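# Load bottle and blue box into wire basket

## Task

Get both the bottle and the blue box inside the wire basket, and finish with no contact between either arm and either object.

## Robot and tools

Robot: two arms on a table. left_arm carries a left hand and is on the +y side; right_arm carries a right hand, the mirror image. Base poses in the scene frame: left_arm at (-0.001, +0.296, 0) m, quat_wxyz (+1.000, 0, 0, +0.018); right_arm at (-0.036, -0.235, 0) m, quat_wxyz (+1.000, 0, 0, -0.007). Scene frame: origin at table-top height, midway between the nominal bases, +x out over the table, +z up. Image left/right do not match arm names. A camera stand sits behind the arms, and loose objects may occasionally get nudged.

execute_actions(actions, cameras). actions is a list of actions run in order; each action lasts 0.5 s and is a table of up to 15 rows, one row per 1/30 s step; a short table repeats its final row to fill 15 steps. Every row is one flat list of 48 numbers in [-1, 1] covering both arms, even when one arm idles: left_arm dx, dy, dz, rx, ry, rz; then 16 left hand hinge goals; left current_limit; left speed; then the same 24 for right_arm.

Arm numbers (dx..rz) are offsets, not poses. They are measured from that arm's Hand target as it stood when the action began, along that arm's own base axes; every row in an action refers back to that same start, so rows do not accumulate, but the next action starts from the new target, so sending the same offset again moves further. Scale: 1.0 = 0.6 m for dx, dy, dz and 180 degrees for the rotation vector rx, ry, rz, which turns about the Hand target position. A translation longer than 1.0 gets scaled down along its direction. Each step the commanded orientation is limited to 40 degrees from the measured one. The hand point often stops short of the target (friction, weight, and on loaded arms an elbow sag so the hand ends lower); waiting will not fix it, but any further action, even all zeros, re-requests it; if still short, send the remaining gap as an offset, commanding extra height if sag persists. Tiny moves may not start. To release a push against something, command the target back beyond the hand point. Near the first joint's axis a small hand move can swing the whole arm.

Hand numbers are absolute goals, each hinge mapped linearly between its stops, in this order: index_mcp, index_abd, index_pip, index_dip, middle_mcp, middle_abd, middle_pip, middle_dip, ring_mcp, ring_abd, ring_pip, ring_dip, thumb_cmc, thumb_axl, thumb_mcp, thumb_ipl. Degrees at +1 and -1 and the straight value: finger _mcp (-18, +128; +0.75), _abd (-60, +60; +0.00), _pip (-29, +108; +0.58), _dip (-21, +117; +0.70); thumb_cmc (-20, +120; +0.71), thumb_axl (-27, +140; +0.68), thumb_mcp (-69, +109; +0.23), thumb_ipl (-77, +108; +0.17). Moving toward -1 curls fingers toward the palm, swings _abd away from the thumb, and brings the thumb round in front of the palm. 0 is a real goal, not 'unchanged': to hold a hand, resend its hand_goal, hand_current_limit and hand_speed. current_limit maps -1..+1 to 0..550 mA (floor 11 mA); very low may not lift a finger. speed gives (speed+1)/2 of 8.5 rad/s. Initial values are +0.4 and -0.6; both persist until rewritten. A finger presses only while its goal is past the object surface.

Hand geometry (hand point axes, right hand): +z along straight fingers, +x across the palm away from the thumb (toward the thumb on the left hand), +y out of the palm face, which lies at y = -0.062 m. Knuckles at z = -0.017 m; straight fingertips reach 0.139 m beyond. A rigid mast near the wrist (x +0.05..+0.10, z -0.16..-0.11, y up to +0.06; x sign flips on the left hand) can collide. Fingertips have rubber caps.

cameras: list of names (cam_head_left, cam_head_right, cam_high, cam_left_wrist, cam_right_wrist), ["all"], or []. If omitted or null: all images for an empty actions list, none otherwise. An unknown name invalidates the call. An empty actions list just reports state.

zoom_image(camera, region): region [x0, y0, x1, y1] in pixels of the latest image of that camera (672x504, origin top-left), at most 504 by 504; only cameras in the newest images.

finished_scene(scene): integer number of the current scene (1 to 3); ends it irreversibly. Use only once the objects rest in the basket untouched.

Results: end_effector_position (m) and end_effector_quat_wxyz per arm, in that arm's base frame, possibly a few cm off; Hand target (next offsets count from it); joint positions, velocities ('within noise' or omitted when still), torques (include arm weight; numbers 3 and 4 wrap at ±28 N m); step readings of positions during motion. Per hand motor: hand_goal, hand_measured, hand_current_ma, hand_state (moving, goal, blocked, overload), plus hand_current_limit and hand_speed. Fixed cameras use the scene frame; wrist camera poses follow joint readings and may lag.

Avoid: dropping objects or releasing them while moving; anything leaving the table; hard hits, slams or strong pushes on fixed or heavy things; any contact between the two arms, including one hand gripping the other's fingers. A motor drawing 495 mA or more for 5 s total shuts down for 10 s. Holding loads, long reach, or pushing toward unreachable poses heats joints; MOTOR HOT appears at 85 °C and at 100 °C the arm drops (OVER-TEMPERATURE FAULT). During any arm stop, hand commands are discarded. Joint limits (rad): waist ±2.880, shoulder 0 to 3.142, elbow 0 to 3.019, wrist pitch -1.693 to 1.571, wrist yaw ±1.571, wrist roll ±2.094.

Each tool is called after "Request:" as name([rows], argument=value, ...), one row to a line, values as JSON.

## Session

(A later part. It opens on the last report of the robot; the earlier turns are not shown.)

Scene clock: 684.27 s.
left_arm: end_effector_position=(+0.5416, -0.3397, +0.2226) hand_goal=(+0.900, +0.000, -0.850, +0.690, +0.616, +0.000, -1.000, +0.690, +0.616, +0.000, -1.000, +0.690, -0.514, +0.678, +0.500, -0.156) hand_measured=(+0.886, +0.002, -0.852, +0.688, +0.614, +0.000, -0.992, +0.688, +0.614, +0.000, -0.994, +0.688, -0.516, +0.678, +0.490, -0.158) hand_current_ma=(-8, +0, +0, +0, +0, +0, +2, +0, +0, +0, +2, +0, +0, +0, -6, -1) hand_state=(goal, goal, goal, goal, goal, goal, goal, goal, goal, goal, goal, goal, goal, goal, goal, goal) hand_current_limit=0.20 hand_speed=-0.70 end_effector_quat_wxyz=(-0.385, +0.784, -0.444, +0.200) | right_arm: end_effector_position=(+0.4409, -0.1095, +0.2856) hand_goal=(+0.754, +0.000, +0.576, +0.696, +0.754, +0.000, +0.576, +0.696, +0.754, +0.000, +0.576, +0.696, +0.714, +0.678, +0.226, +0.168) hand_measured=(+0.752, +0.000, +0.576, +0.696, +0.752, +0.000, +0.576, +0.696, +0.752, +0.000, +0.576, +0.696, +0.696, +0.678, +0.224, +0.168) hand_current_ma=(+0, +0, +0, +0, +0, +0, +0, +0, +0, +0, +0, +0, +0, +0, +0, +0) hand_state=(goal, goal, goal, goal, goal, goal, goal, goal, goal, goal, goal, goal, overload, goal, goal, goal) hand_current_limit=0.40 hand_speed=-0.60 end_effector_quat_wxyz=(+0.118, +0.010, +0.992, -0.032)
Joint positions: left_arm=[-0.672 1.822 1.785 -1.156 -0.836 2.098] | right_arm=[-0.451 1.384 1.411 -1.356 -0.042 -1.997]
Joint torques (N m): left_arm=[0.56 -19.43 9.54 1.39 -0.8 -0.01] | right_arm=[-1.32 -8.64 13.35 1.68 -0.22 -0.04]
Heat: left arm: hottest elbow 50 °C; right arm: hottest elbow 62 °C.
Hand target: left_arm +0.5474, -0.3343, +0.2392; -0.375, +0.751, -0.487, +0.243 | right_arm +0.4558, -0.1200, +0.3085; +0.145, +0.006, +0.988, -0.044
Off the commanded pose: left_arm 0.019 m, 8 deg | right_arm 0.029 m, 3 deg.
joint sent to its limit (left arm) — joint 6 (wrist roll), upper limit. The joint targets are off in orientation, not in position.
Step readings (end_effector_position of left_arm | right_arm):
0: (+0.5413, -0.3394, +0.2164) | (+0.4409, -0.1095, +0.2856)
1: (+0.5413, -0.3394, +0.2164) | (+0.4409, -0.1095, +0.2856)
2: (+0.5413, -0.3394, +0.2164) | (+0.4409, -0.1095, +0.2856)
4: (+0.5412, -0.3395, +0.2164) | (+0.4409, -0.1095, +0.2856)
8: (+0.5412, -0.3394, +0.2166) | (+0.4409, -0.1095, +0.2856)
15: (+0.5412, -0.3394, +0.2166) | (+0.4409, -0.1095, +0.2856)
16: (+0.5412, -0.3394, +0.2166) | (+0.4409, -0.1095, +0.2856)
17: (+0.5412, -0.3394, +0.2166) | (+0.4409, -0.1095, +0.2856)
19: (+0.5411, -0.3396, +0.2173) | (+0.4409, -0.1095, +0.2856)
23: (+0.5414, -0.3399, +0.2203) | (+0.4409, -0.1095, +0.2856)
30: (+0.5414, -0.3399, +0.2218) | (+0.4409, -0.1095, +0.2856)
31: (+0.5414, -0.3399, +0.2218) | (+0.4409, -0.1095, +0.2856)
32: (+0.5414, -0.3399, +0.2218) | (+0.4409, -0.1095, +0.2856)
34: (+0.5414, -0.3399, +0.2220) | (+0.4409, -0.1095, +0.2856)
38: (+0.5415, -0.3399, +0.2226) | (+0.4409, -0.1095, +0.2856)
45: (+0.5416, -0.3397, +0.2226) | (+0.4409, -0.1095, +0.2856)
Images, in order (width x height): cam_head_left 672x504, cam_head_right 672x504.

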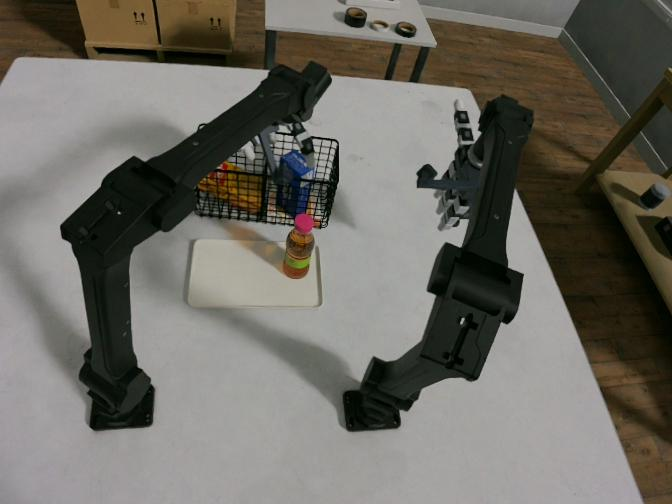

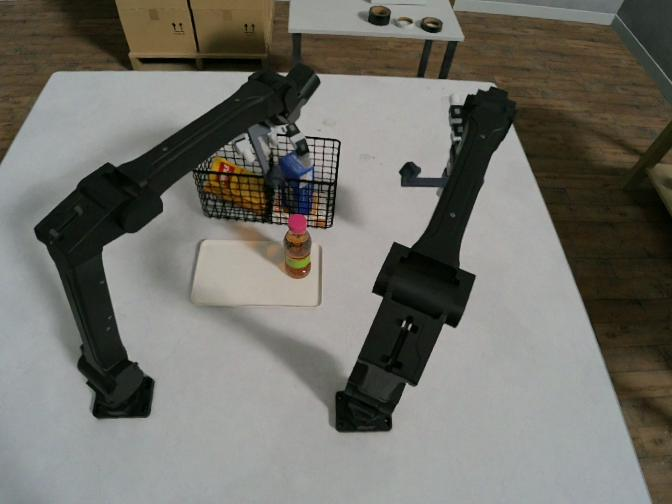

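Request:
execute_actions([
  [[0,0,0.08,0,0,0,0.9,0,-0.85,0.69,0.616,0,-1,0.69,0.616,0,-1,0.69,-0.514,0.678,0.55,-0.157,0.3,-0.6,0,0,0,0,0,0,0.754,0,0.576,0.696,0.754,0,0.576,0.696,0.754,0,0.576,0.696,0.714,0.678,0.226,0.168,0.4,-0.6]],
  [[0,0,0.12,0,0,0,0.9,0,-0.85,0.69,0.616,0,-1,0.69,0.616,0,-1,0.69,-0.514,0.678,0.55,-0.157,0.3,-0.6,0,0,0,0,0,0,0.754,0,0.576,0.696,0.754,0,0.576,0.696,0.754,0,0.576,0.696,0.714,0.678,0.226,0.168,0.4,-0.6]],
  [[0,0,0.12,0,0,0,0.9,0,-0.85,0.69,0.616,0,-1,0.69,0.616,0,-1,0.69,-0.514,0.678,0.55,-0.157,0.3,-0.6,0,0,0,0,0,0,0.754,0,0.576,0.696,0.754,0,0.576,0.696,0.754,0,0.576,0.696,0.714,0.678,0.226,0.168,0.4,-0.6]],
], cameras=["cam_head_left","cam_high"])

Request:
zoom_image(camera="cam_head_left", region=[180, 100, 360, 300])

Request:
zoom_image(camera="cam_high", region=[250, 130, 470, 350])

Scene clock: 689.77 s.
left_arm: end_effector_position=(+0.5433, -0.3407, +0.4093) hand_goal=(+0.900, +0.000, -0.850, +0.690, +0.616, +0.000, -1.000, +0.690, +0.616, +0.000, -1.000, +0.690, -0.514, +0.678, +0.550, -0.156) hand_measured=(+0.888, +0.002, -0.852, +0.688, +0.614, +0.000, -0.992, +0.688, +0.614, +0.000, -0.994, +0.688, -0.516, +0.678, +0.542, -0.158) hand_current_ma=(-6, +0, +0, +0, +0, +0, +2, +0, +0, +0, +2, +0, +0, +0, -5, -1) hand_state=(goal, goal, goal, goal, goal, goal, goal, goal, goal, goal, goal, goal, goal, goal, goal, goal) hand_current_limit=0.30 hand_speed=-0.60 end_effector_quat_wxyz=(-0.383, +0.785, -0.436, +0.216) | right_arm: end_effector_position=(+0.4409, -0.1095, +0.2856) hand_goal=(+0.754, +0.000, +0.576, +0.696, +0.754, +0.000, +0.576, +0.696, +0.754, +0.000, +0.576, +0.696, +0.714, +0.678, +0.226, +0.168) hand_measured=(+0.752, +0.000, +0.576, +0.696, +0.752, +0.000, +0.576, +0.696, +0.752, +0.000, +0.576, +0.696, +0.696, +0.678, +0.224, +0.168) hand_current_ma=(+0, +0, +0, +0, +0, +0, +0, +0, +0, +0, +0, +0, +0, +0, +0, +0) hand_state=(goal, goal, goal, goal, goal, goal, goal, goal, goal, goal, goal, goal, overload, goal, goal, goal) hand_current_limit=0.40 hand_speed=-0.60 end_effector_quat_wxyz=(+0.118, +0.010, +0.992, -0.032)
Joint positions: left_arm=[-0.672 1.961 2.499 -1.695 -0.837 2.098] | right_arm=[-0.451 1.384 1.411 -1.356 -0.042 -1.997]
Joint torques (N m): left_arm=[0.5 -18.37 12.12 0.58 -0.75 -0.02] | right_arm=[-1.14 -8.82 13.5 1.55 -0.2 -0.09]
Heat: left arm: hottest elbow 50 °C; right arm: hottest elbow 62 °C.
Hand target: left_arm +0.5475, -0.3344, +0.4313; -0.374, +0.751, -0.487, +0.243 | right_arm +0.4558, -0.1200, +0.3085; +0.145, +0.006, +0.988, -0.044
Off the commanded pose: left_arm 0.023 m, 8 deg | right_arm 0.029 m, 3 deg.
joint sent to its limit (left arm) — joint 4 (wrist pitch), lower limit; joint 6 (wrist roll), upper limit. The joint targets are off in orientation, not in position.
Step readings (end_effector_position of left_arm | right_arm):
0: (+0.5416, -0.3397, +0.2226) | (+0.4409, -0.1095, +0.2856)
1: (+0.5416, -0.3397, +0.2226) | (+0.4409, -0.1095, +0.2856)
2: (+0.5410, -0.3393, +0.2223) | (+0.4409, -0.1095, +0.2856)
4: (+0.5374, -0.3364, +0.2226) | (+0.4409, -0.1095, +0.2856)
8: (+0.5344, -0.3339, +0.2312) | (+0.4409, -0.1095, +0.2856)
15: (+0.5360, -0.3348, +0.2510) | (+0.4409, -0.1095, +0.2856)
16: (+0.5360, -0.3348, +0.2525) | (+0.4409, -0.1095, +0.2856)
17: (+0.5349, -0.3340, +0.2561) | (+0.4409, -0.1095, +0.2856)
19: (+0.5326, -0.3322, +0.2673) | (+0.4409, -0.1095, +0.2856)
23: (+0.5356, -0.3338, +0.3090) | (+0.4409, -0.1095, +0.2856)
30: (+0.5362, -0.3344, +0.3480) | (+0.4409, -0.1095, +0.2856)
31: (+0.5356, -0.3342, +0.3498) | (+0.4409, -0.1095, +0.2856)
32: (+0.5348, -0.3337, +0.3529) | (+0.4409, -0.1095, +0.2856)
34: (+0.5358, -0.3345, +0.3630) | (+0.4409, -0.1095, +0.2856)
38: (+0.5387, -0.3367, +0.3922) | (+0.4409, -0.1095, +0.2856)
45: (+0.5364, -0.3349, +0.4279) | (+0.4409, -0.1095, +0.2856)
Images, in order (width x height): cam_head_left 672x504, cam_high 672x504.

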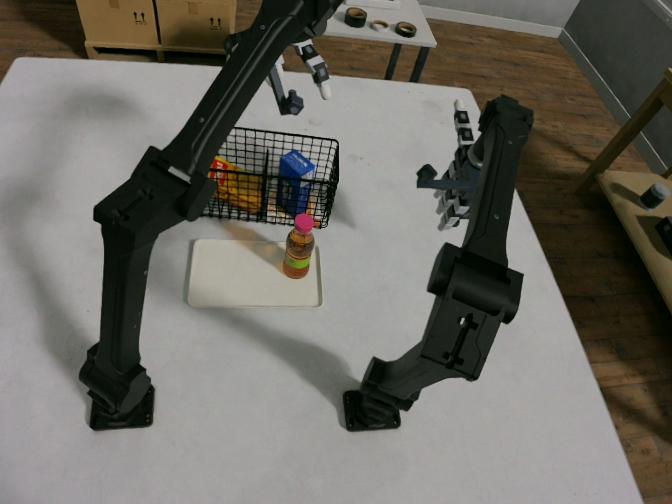

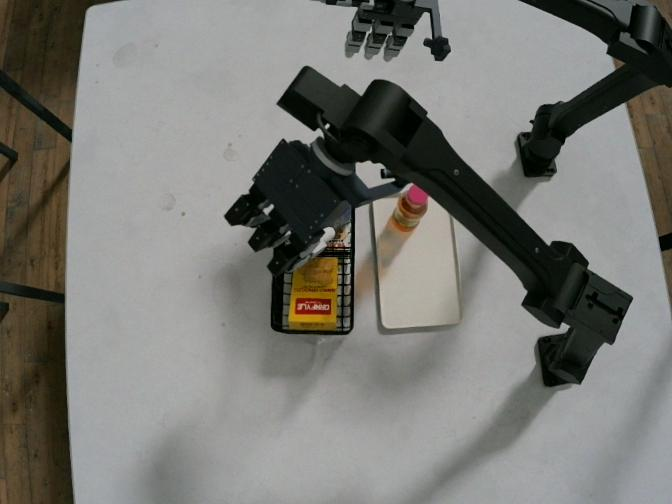

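Scaled by 2.520 from the camera's 672x504 image, which has a finer 960x720 frame.

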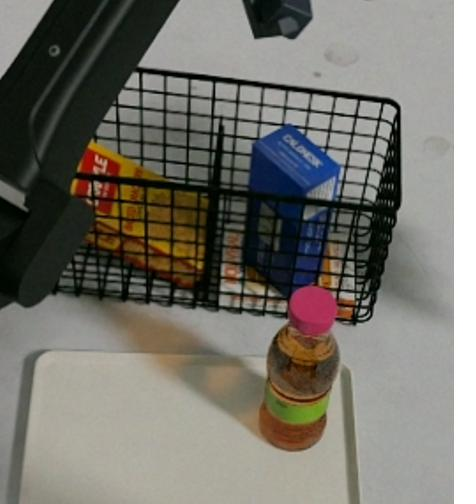

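Scaled by 2.291 from the camera's 672x504 image, which has a finer 960x720 frame.

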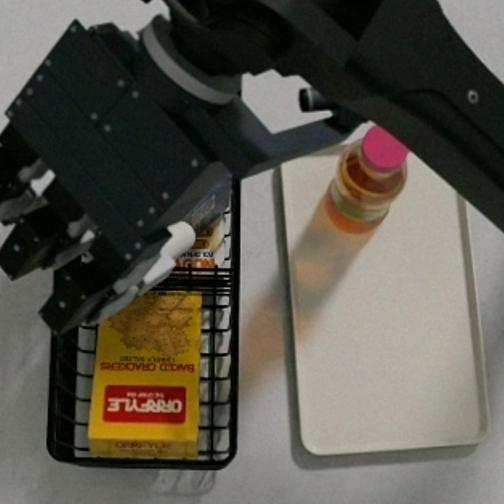

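Request:
execute_actions([
  [[-0.081,-0.019,0,0,0,0,0.863,0,-0.8,0.69,0.863,0,-0.8,0.69,0.616,0,-1,0.69,-0.65,0.678,0.54,-0.157,0.3,-0.6,0,-0.08,0,0,0,0,0.754,0,0.576,0.696,0.754,0,0.576,0.696,0.754,0,0.576,0.696,0.714,0.678,0.226,0.168,0.4,-0.6]],
  [[-0.081,-0.019,0,0,0,0,0.863,0,-0.8,0.69,0.863,0,-0.8,0.69,0.616,0,-1,0.69,-0.65,0.678,0.54,-0.157,0.3,-0.6,0,-0.08,0,0,0,0,0.754,0,0.576,0.696,0.754,0,0.576,0.696,0.754,0,0.576,0.696,0.714,0.678,0.226,0.168,0.4,-0.6]],
  [[-0.081,-0.019,0,0,0,0,0.863,0,-0.8,0.69,0.863,0,-0.8,0.69,0.616,0,-1,0.69,-0.65,0.678,0.54,-0.157,0.3,-0.6,0,-0.08,0,0,0,0,0.754,0,0.576,0.696,0.754,0,0.576,0.696,0.754,0,0.576,0.696,0.714,0.678,0.226,0.168,0.4,-0.6]],
  [[-0.081,-0.019,0,0,0,0,0.863,0,-0.8,0.69,0.863,0,-0.8,0.69,0.616,0,-1,0.69,-0.65,0.678,0.54,-0.157,0.3,-0.6,0,0,0,0,0,0,0.754,0,0.576,0.696,0.754,0,0.576,0.696,0.754,0,0.576,0.696,0.714,0.678,0.226,0.168,0.4,-0.6]],
], cameras=["cam_head_left","cam_head_right","cam_high"])

Scene clock: 706.60 s.
left_arm: end_effector_position=(+0.3555, -0.3824, +0.4237) hand_goal=(+0.864, +0.000, -0.800, +0.690, +0.864, +0.000, -0.800, +0.690, +0.616, +0.000, -1.000, +0.690, -0.650, +0.678, +0.540, -0.156) hand_measured=(+0.860, +0.002, -0.802, +0.688, +0.854, +0.000, -0.802, +0.688, +0.614, +0.000, -0.994, +0.688, -0.646, +0.678, +0.538, -0.158) hand_current_ma=(-1, +0, +0, +0, -5, +0, +0, +0, +0, +0, +2, +0, +1, +0, +0, -1) hand_state=(goal, goal, goal, goal, goal, goal, goal, goal, goal, goal, goal, goal, goal, goal, goal, goal) hand_current_limit=0.30 hand_speed=-0.60 end_effector_quat_wxyz=(-0.368, +0.739, -0.501, +0.260) | right_arm: end_effector_position=(+0.4474, -0.2543, +0.2887) hand_goal=(+0.754, +0.000, +0.576, +0.696, +0.754, +0.000, +0.576, +0.696, +0.754, +0.000, +0.576, +0.696, +0.714, +0.678, +0.226, +0.168) hand_measured=(+0.752, +0.000, +0.576, +0.696, +0.752, +0.000, +0.576, +0.696, +0.752, +0.000, +0.576, +0.696, +0.692, +0.678, +0.224, +0.168) hand_current_ma=(+0, +0, +0, +0, +0, +0, +0, +0, +0, +0, +0, +0, +0, +0, +0, +0) hand_state=(goal, goal, goal, goal, goal, goal, goal, goal, goal, goal, goal, goal, overload, goal, goal, goal) hand_current_limit=0.40 hand_speed=-0.60 end_effector_quat_wxyz=(+0.124, +0.086, +0.987, -0.047)
Joint positions: left_arm=[-0.977 1.604 2.033 -1.697 -0.899 1.932] | right_arm=[-0.704 1.556 1.603 -1.359 -0.066 -2.092]
Joint torques (N m): left_arm=[-0.56 -14.21 8.5 0.47 -0.99 -0.21] | right_arm=[-0.73 -11.34 13.24 0.96 -0.16 -0.09]
Heat: left arm: hottest elbow 50 °C; right arm: hottest elbow 62 °C.
Hand target: left_arm +0.3531, -0.3800, +0.4312; -0.374, +0.751, -0.487, +0.243 | right_arm +0.4559, -0.2640, +0.3086; +0.145, +0.006, +0.988, -0.044
Off the commanded pose: left_arm 0.008 m, 3 deg | right_arm 0.024 m, 9 deg.
joint sent to its limit (left arm) — joint 4 (wrist pitch), lower limit. The joint targets are off in orientation, not in position.
joint sent to its limit (right arm) — joint 6 (wrist roll), lower limit. The joint targets are off in orientation, not in position.
Step readings (end_effector_position of left_arm | right_arm):
0: (+0.5433, -0.3407, +0.4093) | (+0.4409, -0.1095, +0.2856)
1: (+0.5433, -0.3407, +0.4093) | (+0.4409, -0.1095, +0.2858)
2: (+0.5432, -0.3406, +0.4094) | (+0.4408, -0.1114, +0.2863)
4: (+0.5398, -0.3400, +0.4080) | (+0.4427, -0.1176, +0.2889)
8: (+0.5255, -0.3423, +0.4080) | (+0.4440, -0.1452, +0.2904)
15: (+0.5059, -0.3496, +0.4202) | (+0.4428, -0.1599, +0.2852)
16: (+0.5046, -0.3492, +0.4211) | (+0.4430, -0.1600, +0.2851)
17: (+0.5020, -0.3486, +0.4208) | (+0.4431, -0.1614, +0.2854)
19: (+0.4930, -0.3450, +0.4160) | (+0.4452, -0.1673, +0.2874)
23: (+0.4706, -0.3496, +0.4119) | (+0.4463, -0.1906, +0.2908)
30: (+0.4517, -0.3592, +0.4209) | (+0.4448, -0.2059, +0.2874)
31: (+0.4514, -0.3583, +0.4220) | (+0.4450, -0.2060, +0.2873)
32: (+0.4500, -0.3578, +0.4218) | (+0.4454, -0.2074, +0.2874)
34: (+0.4437, -0.3545, +0.4192) | (+0.4478, -0.2141, +0.2891)
38: (+0.4217, -0.3612, +0.4162) | (+0.4489, -0.2377, +0.2911)
45: (+0.4051, -0.3729, +0.4212) | (+0.4467, -0.2538, +0.2870)
46: (+0.4051, -0.3728, +0.4213) | (+0.4469, -0.2539, +0.2870)
47: (+0.4040, -0.3721, +0.4206) | (+0.4471, -0.2540, +0.2870)
49: (+0.3971, -0.3688, +0.4158) | (+0.4472, -0.2542, +0.2872)
53: (+0.3738, -0.3755, +0.4132) | (+0.4475, -0.2544, +0.2885)
60: (+0.3555, -0.3830, +0.4236) | (+0.4475, -0.2544, +0.2888)
Images, in order (width x height): cam_head_left 672x504, cam_head_right 672x504, cam_high 672x504.

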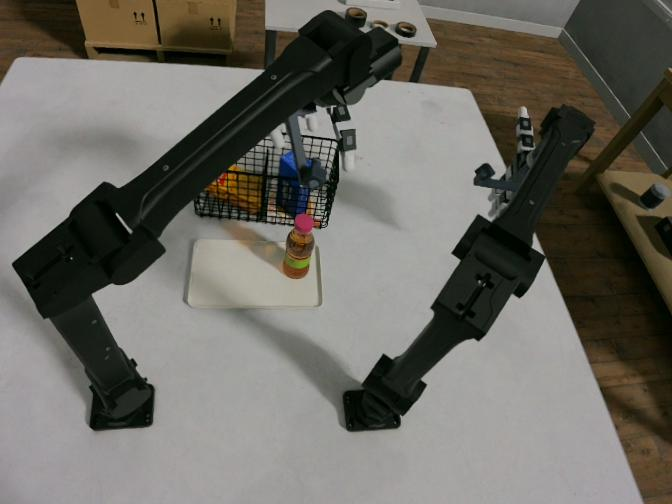

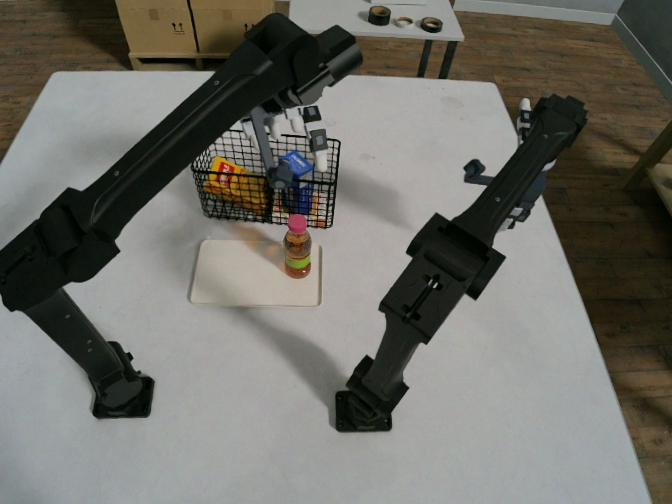

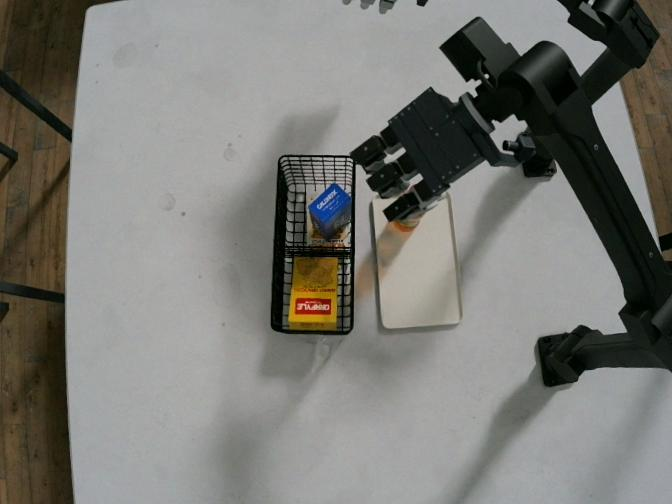

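Request:
execute_actions([
  [[0,0,-0.1,0,0,0,0.863,0,-0.8,0.69,0.863,0,-0.8,0.69,0.616,0,-1,0.69,-0.65,0.678,0.54,-0.157,0.3,-0.6,0,0,0,0,0,0,0.754,0,0.576,0.696,0.754,0,0.576,0.696,0.754,0,0.576,0.696,0.714,0.678,0.226,0.168,0.4,-0.6]],
  [[0,0,-0.1,0,0,0,0.863,0,-0.8,0.69,0.863,0,-0.8,0.69,0.616,0,-1,0.69,-0.65,0.678,0.54,-0.157,0.3,-0.6,0,0,0,0,0,0,0.754,0,0.576,0.696,0.754,0,0.576,0.696,0.754,0,0.576,0.696,0.714,0.678,0.226,0.168,0.4,-0.6]],
  [[0,0,-0.06,0,0,0,0.863,0,-0.8,0.69,0.863,0,-0.8,0.69,0.616,0,-1,0.69,-0.65,0.678,0.54,-0.157,0.3,-0.6,0,0,0,0,0,0,0.754,0,0.576,0.696,0.754,0,0.576,0.696,0.754,0,0.576,0.696,0.714,0.678,0.226,0.168,0.4,-0.6]],
], cameras=["cam_head_left","cam_head_right","cam_high","cam_left_wrist"])

Request:
zoom_image(camera="cam_head_left", region=[230, 130, 400, 300])

Request:
zoom_image(camera="cam_head_right", region=[230, 130, 400, 300])

Scene clock: 718.60 s.
left_arm: end_effector_position=(+0.3531, -0.3769, +0.2671) hand_goal=(+0.864, +0.000, -0.800, +0.690, +0.864, +0.000, -0.800, +0.690, +0.616, +0.000, -1.000, +0.690, -0.650, +0.678, +0.540, -0.156) hand_measured=(+0.860, +0.002, -0.802, +0.688, +0.854, +0.000, -0.802, +0.688, +0.614, +0.000, -0.994, +0.688, -0.648, +0.678, +0.538, -0.158) hand_current_ma=(-1, +0, +0, +0, -4, +0, +0, +0, +0, +0, +2, +0, +0, +0, +0, -1) hand_state=(goal, goal, goal, goal, goal, goal, goal, goal, goal, goal, goal, goal, goal, goal, goal, goal) hand_current_limit=0.30 hand_speed=-0.60 end_effector_quat_wxyz=(-0.380, +0.749, -0.492, +0.231) | right_arm: end_effector_position=(+0.4474, -0.2543, +0.2887) hand_goal=(+0.754, +0.000, +0.576, +0.696, +0.754, +0.000, +0.576, +0.696, +0.754, +0.000, +0.576, +0.696, +0.714, +0.678, +0.226, +0.168) hand_measured=(+0.752, +0.000, +0.576, +0.696, +0.752, +0.000, +0.576, +0.696, +0.752, +0.000, +0.576, +0.696, +0.692, +0.678, +0.224, +0.168) hand_current_ma=(+0, +0, +0, +0, +0, +0, +0, +0, +0, +0, +0, +0, +0, +0, +0, +0) hand_state=(goal, goal, goal, goal, goal, goal, goal, goal, goal, goal, goal, goal, overload, goal, goal, goal) hand_current_limit=0.40 hand_speed=-0.60 end_effector_quat_wxyz=(+0.124, +0.086, +0.987, -0.047)
Joint positions: left_arm=[-0.977 1.549 1.555 -1.383 -0.906 1.851] | right_arm=[-0.704 1.556 1.603 -1.359 -0.066 -2.092]
Joint torques (N m): left_arm=[-0.73 -14.04 9.13 0.94 -0.93 -0.09] | right_arm=[-0.67 -11.46 13.24 0.88 -0.15 -0.07]
Heat: left arm: hottest elbow 49 °C; right arm: hottest elbow 62 °C.
Hand target: left_arm +0.3530, -0.3799, +0.2753; -0.374, +0.751, -0.487, +0.243 | right_arm +0.4559, -0.2640, +0.3086; +0.145, +0.006, +0.988, -0.044
Off the commanded pose: left_arm 0.009 m, 2 deg | right_arm 0.024 m, 9 deg.
joint sent to its limit (right arm) — joint 6 (wrist roll), lower limit. The joint targets are off in orientation, not in position.
Step readings (end_effector_position of left_arm | right_arm):
0: (+0.3556, -0.3825, +0.4237) | (+0.4474, -0.2543, +0.2887)
1: (+0.3556, -0.3824, +0.4231) | (+0.4474, -0.2543, +0.2887)
2: (+0.3555, -0.3815, +0.4207) | (+0.4474, -0.2543, +0.2887)
4: (+0.3529, -0.3772, +0.4078) | (+0.4474, -0.2543, +0.2887)
8: (+0.3500, -0.3730, +0.3761) | (+0.4474, -0.2543, +0.2887)
15: (+0.3524, -0.3765, +0.3617) | (+0.4474, -0.2543, +0.2887)
16: (+0.3527, -0.3769, +0.3611) | (+0.4474, -0.2543, +0.2887)
17: (+0.3537, -0.3777, +0.3591) | (+0.4474, -0.2543, +0.2887)
19: (+0.3532, -0.3767, +0.3465) | (+0.4474, -0.2543, +0.2887)
23: (+0.3505, -0.3729, +0.3135) | (+0.4474, -0.2543, +0.2887)
30: (+0.3530, -0.3769, +0.3000) | (+0.4474, -0.2543, +0.2887)
31: (+0.3533, -0.3774, +0.2998) | (+0.4474, -0.2543, +0.2887)
32: (+0.3540, -0.3782, +0.2987) | (+0.4474, -0.2543, +0.2887)
34: (+0.3540, -0.3782, +0.2919) | (+0.4474, -0.2543, +0.2887)
38: (+0.3518, -0.3750, +0.2728) | (+0.4474, -0.2543, +0.2887)
45: (+0.3527, -0.3763, +0.2670) | (+0.4474, -0.2543, +0.2887)
camera_calibration:
cam_left_wrist: T_world_to_cam=[[0.0724849, 0.879197, 0.470913, 0.15496], [-0.174474, -0.453697, 0.87391, -0.411955], [0.98199, -0.145507, 0.120511, -0.316559], [0, 0, 0, 1]] pos_world=[0.22775, -0.369204, 0.325187]
Images, in order (width x height): cam_head_left 672x504, cam_head_right 672x504, cam_high 672x504, cam_left_wrist 672x504.

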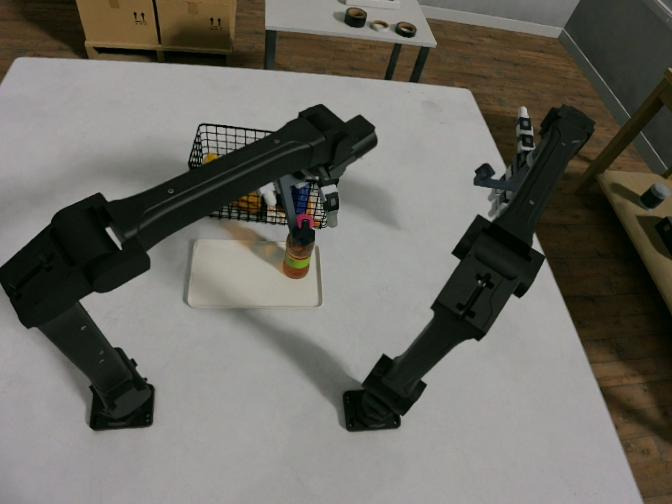

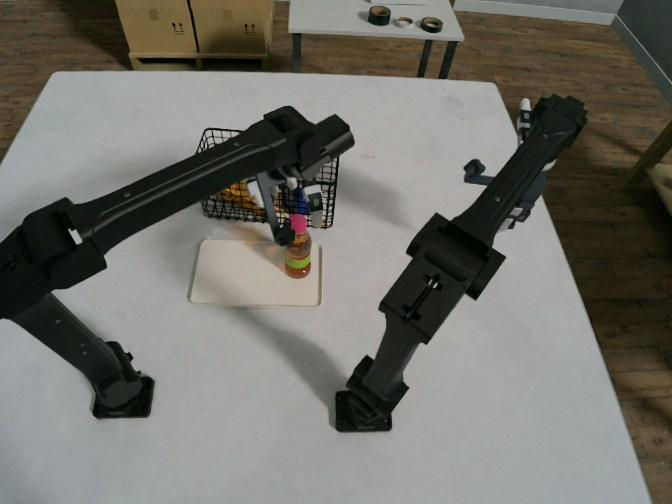

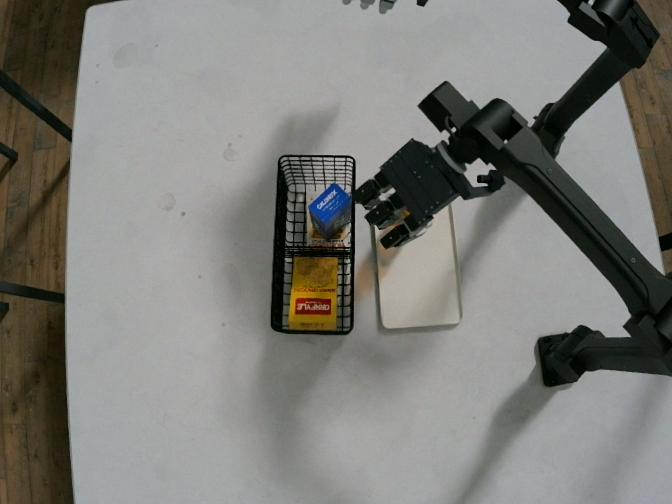

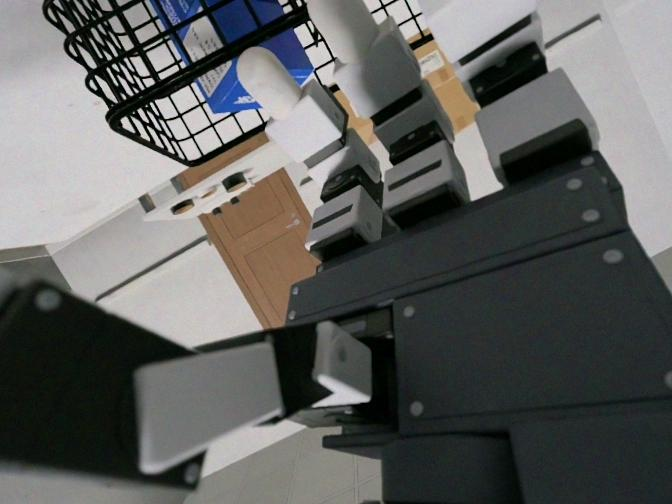

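Scaled by 2.965 from the camera's 672x504 image, which has a finer 960x720 frame.

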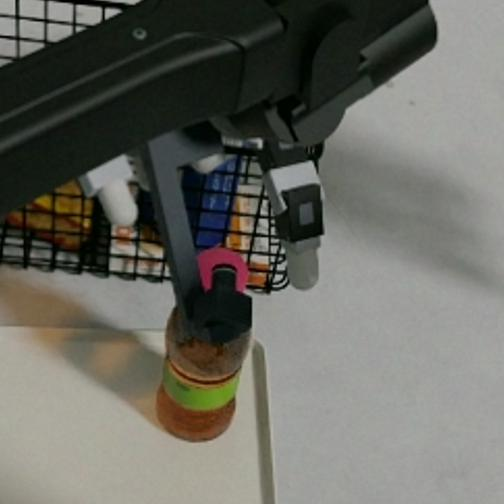

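Scaled by 2.965 from the camera's 672x504 image, which has a finer 960x720 frame.

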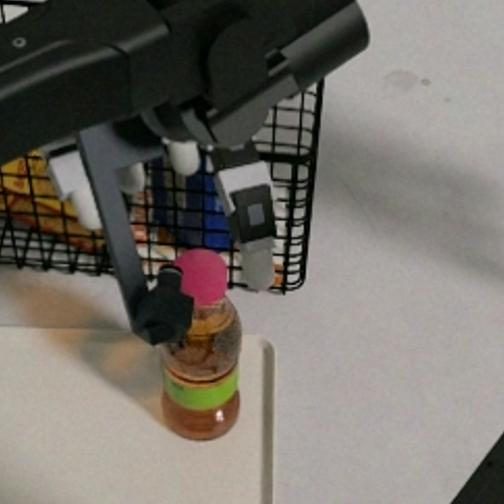

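Request:
execute_actions([
  [[-0.006,-0.003,-0.06,0,0,0,0.863,0,-0.8,0.69,0.863,0,-0.8,0.69,0.616,0,-1,0.69,-0.65,0.678,0.54,-0.157,0.3,-0.6,0,0,0,0,0,0,0.754,0,0.576,0.696,0.754,0,0.576,0.696,0.754,0,0.576,0.696,0.714,0.678,0.226,0.168,0.4,-0.6]],
  [[0,0,-0.056,0,0,0,0.863,0,-0.8,0.69,0.863,0,-0.8,0.69,0.616,0,-1,0.69,-0.65,0.678,0.54,-0.157,0.3,-0.6,0,0,0,0,0,0,0.754,0,0.576,0.696,0.754,0,0.576,0.696,0.754,0,0.576,0.696,0.714,0.678,0.226,0.168,0.4,-0.6]],
], cameras=["cam_head_left","cam_head_right","cam_high","cam_left_wrist"])

Request:
zoom_image(camera="cam_head_left", region=[230, 130, 400, 300])

Request:
zoom_image(camera="cam_head_right", region=[230, 130, 400, 300])

Request:
zoom_image(camera="cam_high", region=[320, 100, 520, 300])

Scene clock: 736.10 s.
left_arm: end_effector_position=(+0.3511, -0.3734, +0.2029) hand_goal=(+0.864, +0.000, -0.800, +0.690, +0.864, +0.000, -0.800, +0.690, +0.616, +0.000, -1.000, +0.690, -0.650, +0.678, +0.540, -0.156) hand_measured=(+0.860, +0.002, -0.802, +0.688, +0.854, +0.000, -0.802, +0.688, +0.614, +0.000, -0.994, +0.688, -0.648, +0.678, +0.538, -0.158) hand_current_ma=(-1, +0, +0, +0, -4, +0, +0, +0, +0, +0, +2, +0, +0, +0, +0, -1) hand_state=(goal, goal, goal, goal, goal, goal, goal, goal, goal, goal, goal, goal, goal, goal, goal, goal) hand_current_limit=0.30 hand_speed=-0.60 end_effector_quat_wxyz=(-0.380, +0.750, -0.489, +0.232) | right_arm: end_effector_position=(+0.4474, -0.2543, +0.2887) hand_goal=(+0.754, +0.000, +0.576, +0.696, +0.754, +0.000, +0.576, +0.696, +0.754, +0.000, +0.576, +0.696, +0.714, +0.678, +0.226, +0.168) hand_measured=(+0.752, +0.000, +0.576, +0.696, +0.752, +0.000, +0.576, +0.696, +0.752, +0.000, +0.576, +0.696, +0.692, +0.678, +0.224, +0.168) hand_current_ma=(+0, +0, +0, +0, +0, +0, +0, +0, +0, +0, +0, +0, +0, +0, +0, +0) hand_state=(goal, goal, goal, goal, goal, goal, goal, goal, goal, goal, goal, goal, overload, goal, goal, goal) hand_current_limit=0.40 hand_speed=-0.60 end_effector_quat_wxyz=(+0.124, +0.086, +0.987, -0.047)
Joint positions: left_arm=[-0.977 1.55 1.387 -1.213 -0.908 1.845] | right_arm=[-0.704 1.556 1.603 -1.359 -0.066 -2.092]
Joint torques (N m): left_arm=[-1.49 -12.92 9.07 1.02 -0.94 -0.15] | right_arm=[-0.73 -11.63 13.34 0.9 -0.16 -0.06]
Heat: left arm: hottest elbow 49 °C; right arm: hottest elbow 62 °C.
Hand target: left_arm +0.3495, -0.3818, +0.2056; -0.374, +0.751, -0.487, +0.243 | right_arm +0.4559, -0.2640, +0.3086; +0.145, +0.006, +0.988, -0.044
Off the commanded pose: left_arm 0.009 m, 1 deg | right_arm 0.024 m, 9 deg.
joint sent to its limit (right arm) — joint 6 (wrist roll), lower limit. The joint targets are off in orientation, not in position.
Step readings (end_effector_position of left_arm | right_arm):
0: (+0.3532, -0.3769, +0.2671) | (+0.4474, -0.2543, +0.2887)
1: (+0.3531, -0.3769, +0.2667) | (+0.4474, -0.2543, +0.2887)
2: (+0.3535, -0.3774, +0.2653) | (+0.4474, -0.2543, +0.2887)
4: (+0.3534, -0.3771, +0.2582) | (+0.4474, -0.2543, +0.2887)
8: (+0.3503, -0.3724, +0.2386) | (+0.4474, -0.2543, +0.2887)
15: (+0.3508, -0.3732, +0.2341) | (+0.4474, -0.2543, +0.2887)
16: (+0.3510, -0.3734, +0.2338) | (+0.4474, -0.2543, +0.2887)
17: (+0.3516, -0.3742, +0.2326) | (+0.4474, -0.2543, +0.2887)
19: (+0.3525, -0.3755, +0.2264) | (+0.4474, -0.2543, +0.2887)
23: (+0.3499, -0.3716, +0.2087) | (+0.4474, -0.2543, +0.2887)
30: (+0.3508, -0.3729, +0.2028) | (+0.4474, -0.2543, +0.2887)
camera_calibration:
cam_left_wrist: T_world_to_cam=[[0.0670065, 0.881584, 0.467248, 0.185831], [-0.175975, -0.450517, 0.875253, -0.353214], [0.982111, -0.140872, 0.124949, -0.305525], [0, 0, 0, 1]] pos_world=[0.225451, -0.365994, 0.260497]
Images, in order (width x height): cam_head_left 672x504, cam_head_right 672x504, cam_high 672x504, cam_left_wrist 672x504.

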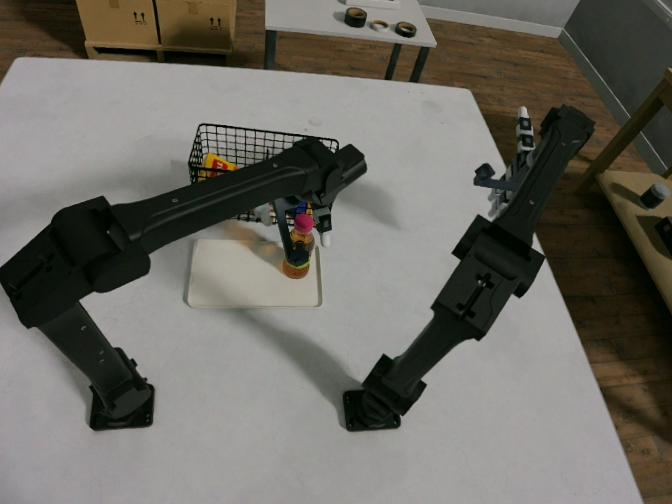

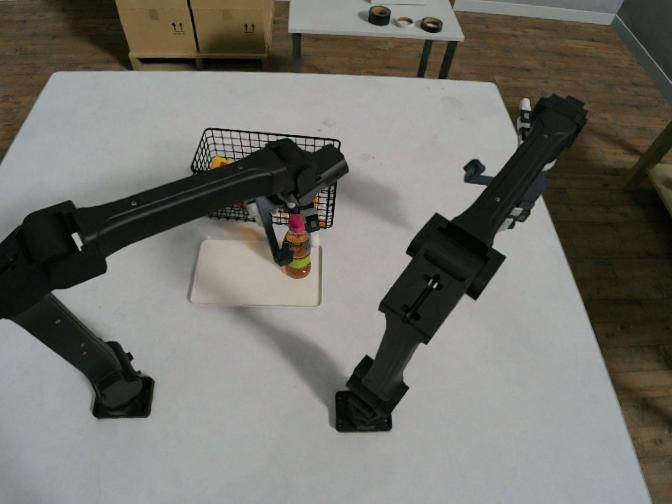

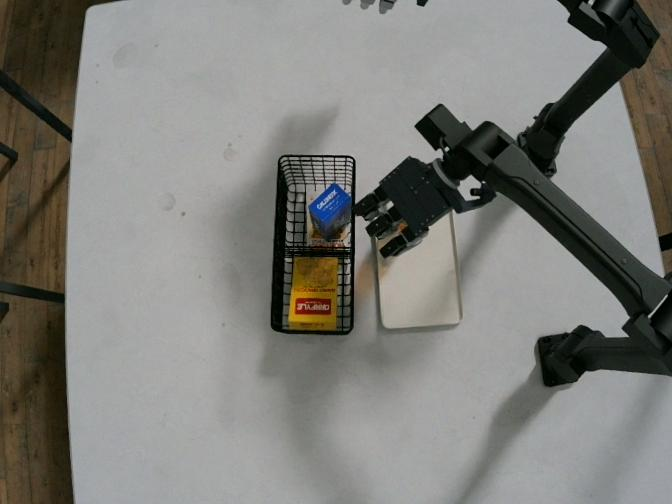

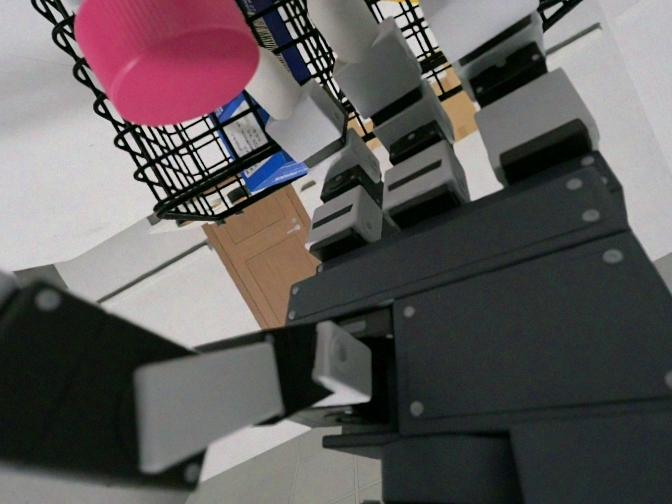

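Scaled by 2.965 from the camera's 672x504 image, which has a finer 960x720 frame.

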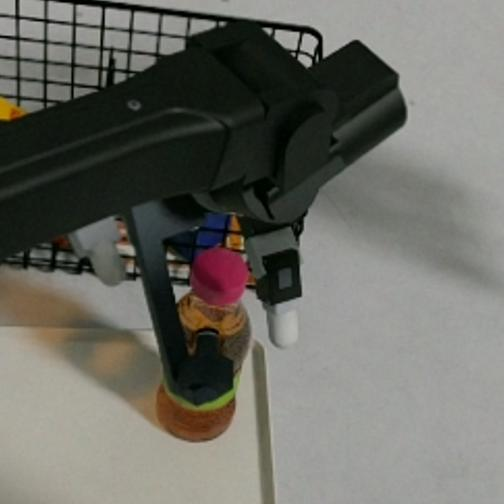

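Scaled by 2.965 from the camera's 672x504 image, which has a finer 960x720 frame.

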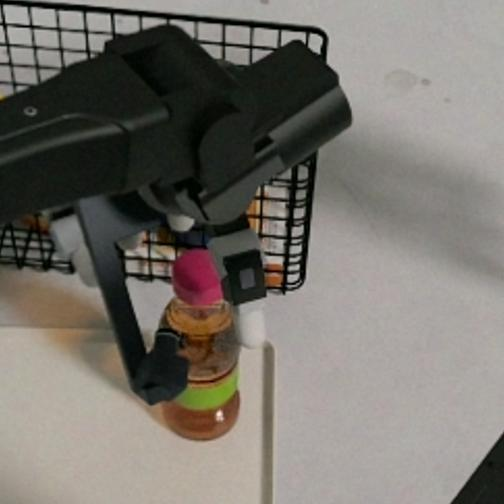

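Scaled by 2.520 from the camera's 672x504 image, which has a finer 960x720 frame.

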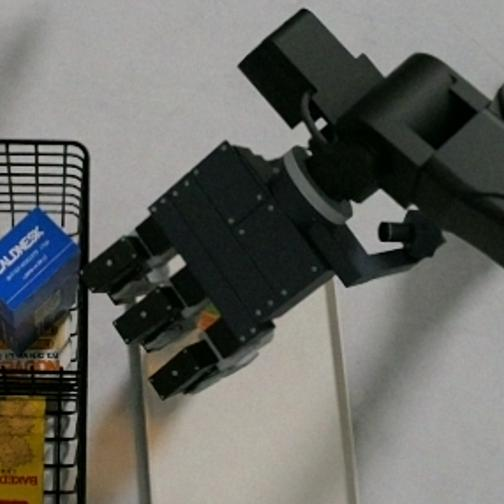

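Request:
execute_actions([
  [[-0.01,-0.004,-0.012,0,0,0,0.7,0,-1,0.69,0.7,0,-1,0.69,0.616,0,-1,0.69,-0.65,0.678,0.3,-0.13,0.3,-0.7,0,0,0,0,0,0,0.754,0,0.576,0.696,0.754,0,0.576,0.696,0.754,0,0.576,0.696,0.714,0.678,0.226,0.168,0.4,-0.6]],
  [[0,0,0,0,0,0,0.616,0,-1,0.69,0.616,0,-1,0.69,0.616,0,-1,0.69,-0.65,0.678,0.15,-0.1,0.3,-0.7,0,0,0,0,0,0,0.754,0,0.576,0.696,0.754,0,0.576,0.696,0.754,0,0.576,0.696,0.714,0.678,0.226,0.168,0.4,-0.6]],
], cameras=["cam_head_left","cam_head_right","cam_left_wrist"])

Request:
zoom_image(camera="cam_head_left", region=[230, 130, 400, 300])

Request:
zoom_image(camera="cam_head_right", region=[230, 130, 400, 300])

Scene clock: 743.33 s.
left_arm: end_effector_position=(+0.3445, -0.3765, +0.1976) hand_goal=(+0.616, +0.000, -1.000, +0.690, +0.616, +0.000, -1.000, +0.690, +0.616, +0.000, -1.000, +0.690, -0.650, +0.678, +0.150, -0.100) hand_measured=(+0.614, +0.002, -0.992, +0.688, +0.614, +0.000, -0.992, +0.688, +0.614, +0.000, -0.994, +0.688, -0.648, +0.678, +0.150, -0.102) hand_current_ma=(+0, +0, +3, +0, +0, +0, +3, +0, +0, +0, +2, +0, +0, +0, +0, +0) hand_state=(goal, goal, goal, goal, goal, goal, goal, goal, goal, goal, goal, goal, goal, goal, goal, goal) hand_current_limit=0.30 hand_speed=-0.70 end_effector_quat_wxyz=(-0.378, +0.750, -0.490, +0.234) | right_arm: end_effector_position=(+0.4474, -0.2543, +0.2887) hand_goal=(+0.754, +0.000, +0.576, +0.696, +0.754, +0.000, +0.576, +0.696, +0.754, +0.000, +0.576, +0.696, +0.714, +0.678, +0.226, +0.168) hand_measured=(+0.752, +0.000, +0.576, +0.696, +0.752, +0.000, +0.576, +0.696, +0.752, +0.000, +0.576, +0.696, +0.692, +0.678, +0.224, +0.168) hand_current_ma=(+0, +0, +0, +0, +0, +0, +0, +0, +0, +0, +0, +0, +0, +0, +0, +0) hand_state=(goal, goal, goal, goal, goal, goal, goal, goal, goal, goal, goal, goal, overload, goal, goal, goal) hand_current_limit=0.40 hand_speed=-0.60 end_effector_quat_wxyz=(+0.124, +0.086, +0.987, -0.047)
Joint positions: left_arm=[-0.992 1.55 1.373 -1.211 -0.908 1.827] | right_arm=[-0.704 1.556 1.603 -1.359 -0.066 -2.092]
Joint torques (N m): left_arm=[-1.44 -12.63 8.92 0.94 -1.01 -0.18] | right_arm=[-0.44 -11.46 13.27 0.9 -0.14 -0.06]
Heat: left arm: hottest elbow 49 °C; right arm: hottest elbow 62 °C.
Hand target: left_arm +0.3435, -0.3840, +0.1983; -0.375, +0.751, -0.487, +0.243 | right_arm +0.4559, -0.2640, +0.3086; +0.145, +0.006, +0.988, -0.044
Off the commanded pose: left_arm 0.008 m, 1 deg | right_arm 0.024 m, 9 deg.
joint sent to its limit (right arm) — joint 6 (wrist roll), lower limit. The joint targets are off in orientation, not in position.
Step readings (end_effector_position of left_arm | right_arm):
0: (+0.3511, -0.3734, +0.2029) | (+0.4474, -0.2543, +0.2887)
1: (+0.3511, -0.3733, +0.2029) | (+0.4474, -0.2543, +0.2887)
2: (+0.3507, -0.3737, +0.2028) | (+0.4474, -0.2543, +0.2887)
4: (+0.3501, -0.3742, +0.2020) | (+0.4474, -0.2543, +0.2887)
8: (+0.3462, -0.3750, +0.1984) | (+0.4474, -0.2543, +0.2887)
15: (+0.3443, -0.3764, +0.1975) | (+0.4474, -0.2543, +0.2887)
16: (+0.3444, -0.3764, +0.1975) | (+0.4474, -0.2543, +0.2887)
17: (+0.3444, -0.3764, +0.1975) | (+0.4474, -0.2543, +0.2887)
19: (+0.3445, -0.3764, +0.1975) | (+0.4474, -0.2543, +0.2887)
23: (+0.3445, -0.3764, +0.1975) | (+0.4474, -0.2543, +0.2887)
30: (+0.3445, -0.3765, +0.1976) | (+0.4474, -0.2543, +0.2887)
camera_calibration:
cam_left_wrist: T_world_to_cam=[[0.0699353, 0.882578, 0.464935, 0.191321], [-0.177752, -0.447592, 0.876394, -0.349604], [0.981587, -0.143934, 0.125578, -0.299894], [0, 0, 0, 1]] pos_world=[0.218849, -0.368501, 0.255099]
Images, in order (width x height): cam_head_left 672x504, cam_head_right 672x504, cam_left_wrist 672x504.

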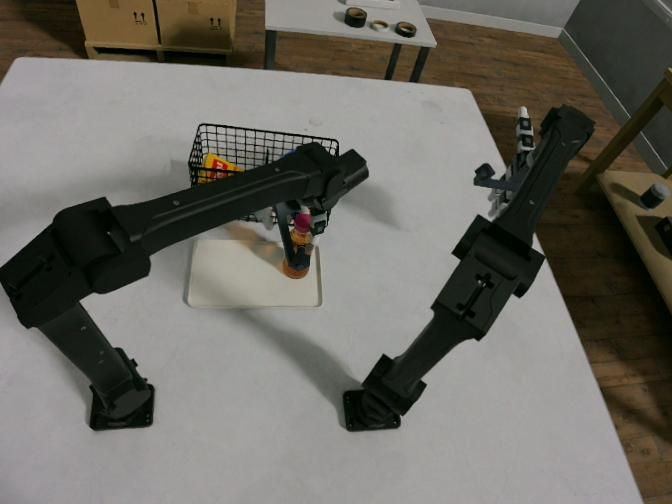

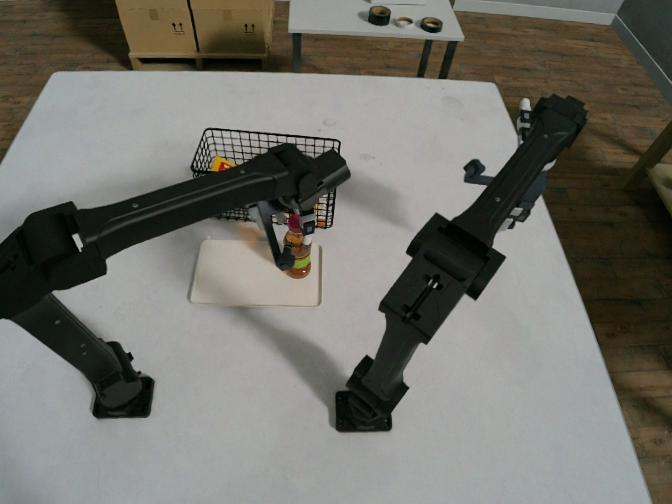

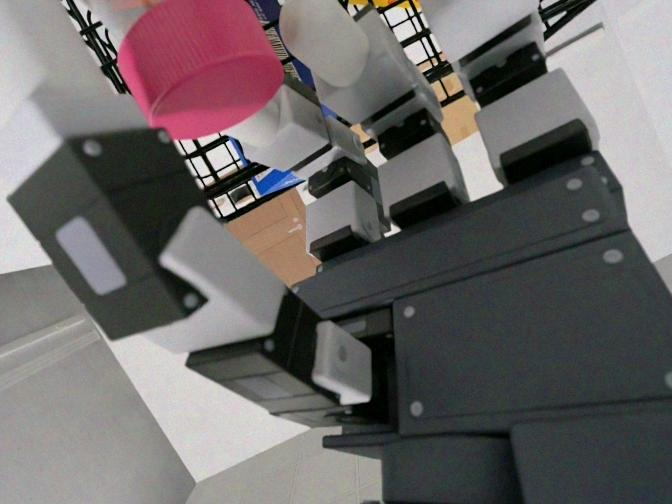

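Scaled by 2.965 from the camera's 672x504 image, which has a finer 960x720 frame.

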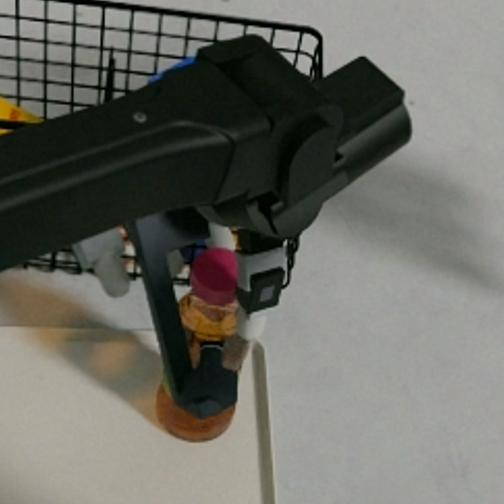

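Scaled by 2.965 from the camera's 672x504 image, which has a finer 960x720 frame.

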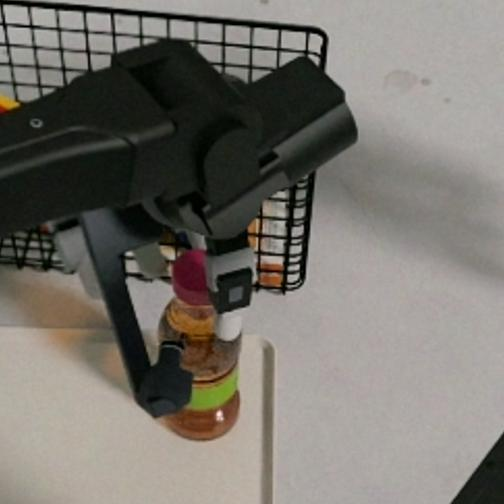

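Request:
zoom_image(camera="cam_head_left", region=[280, 200, 330, 250])

Request:
zoom_image(camera="cam_head_right", region=[270, 195, 330, 255])

Scaled by 10.080 from the camera's 672x504 image, which has a finer 960x720 frame.

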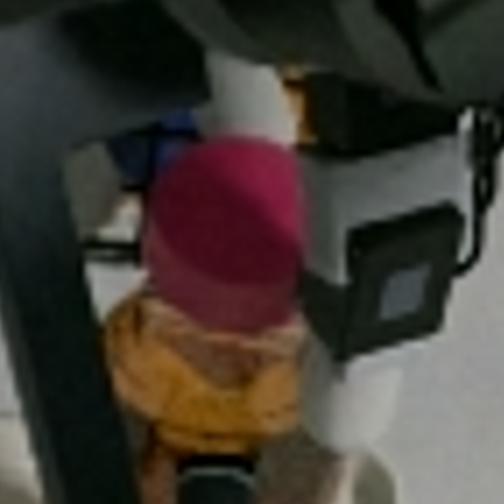

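Scaled by 8.400 from the camera's 672x504 image, which has a finer 960x720 frame.

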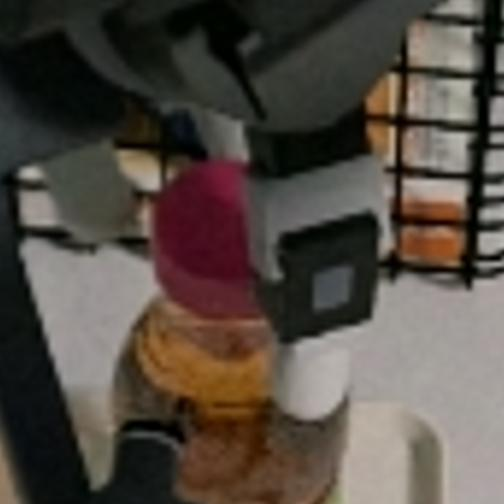

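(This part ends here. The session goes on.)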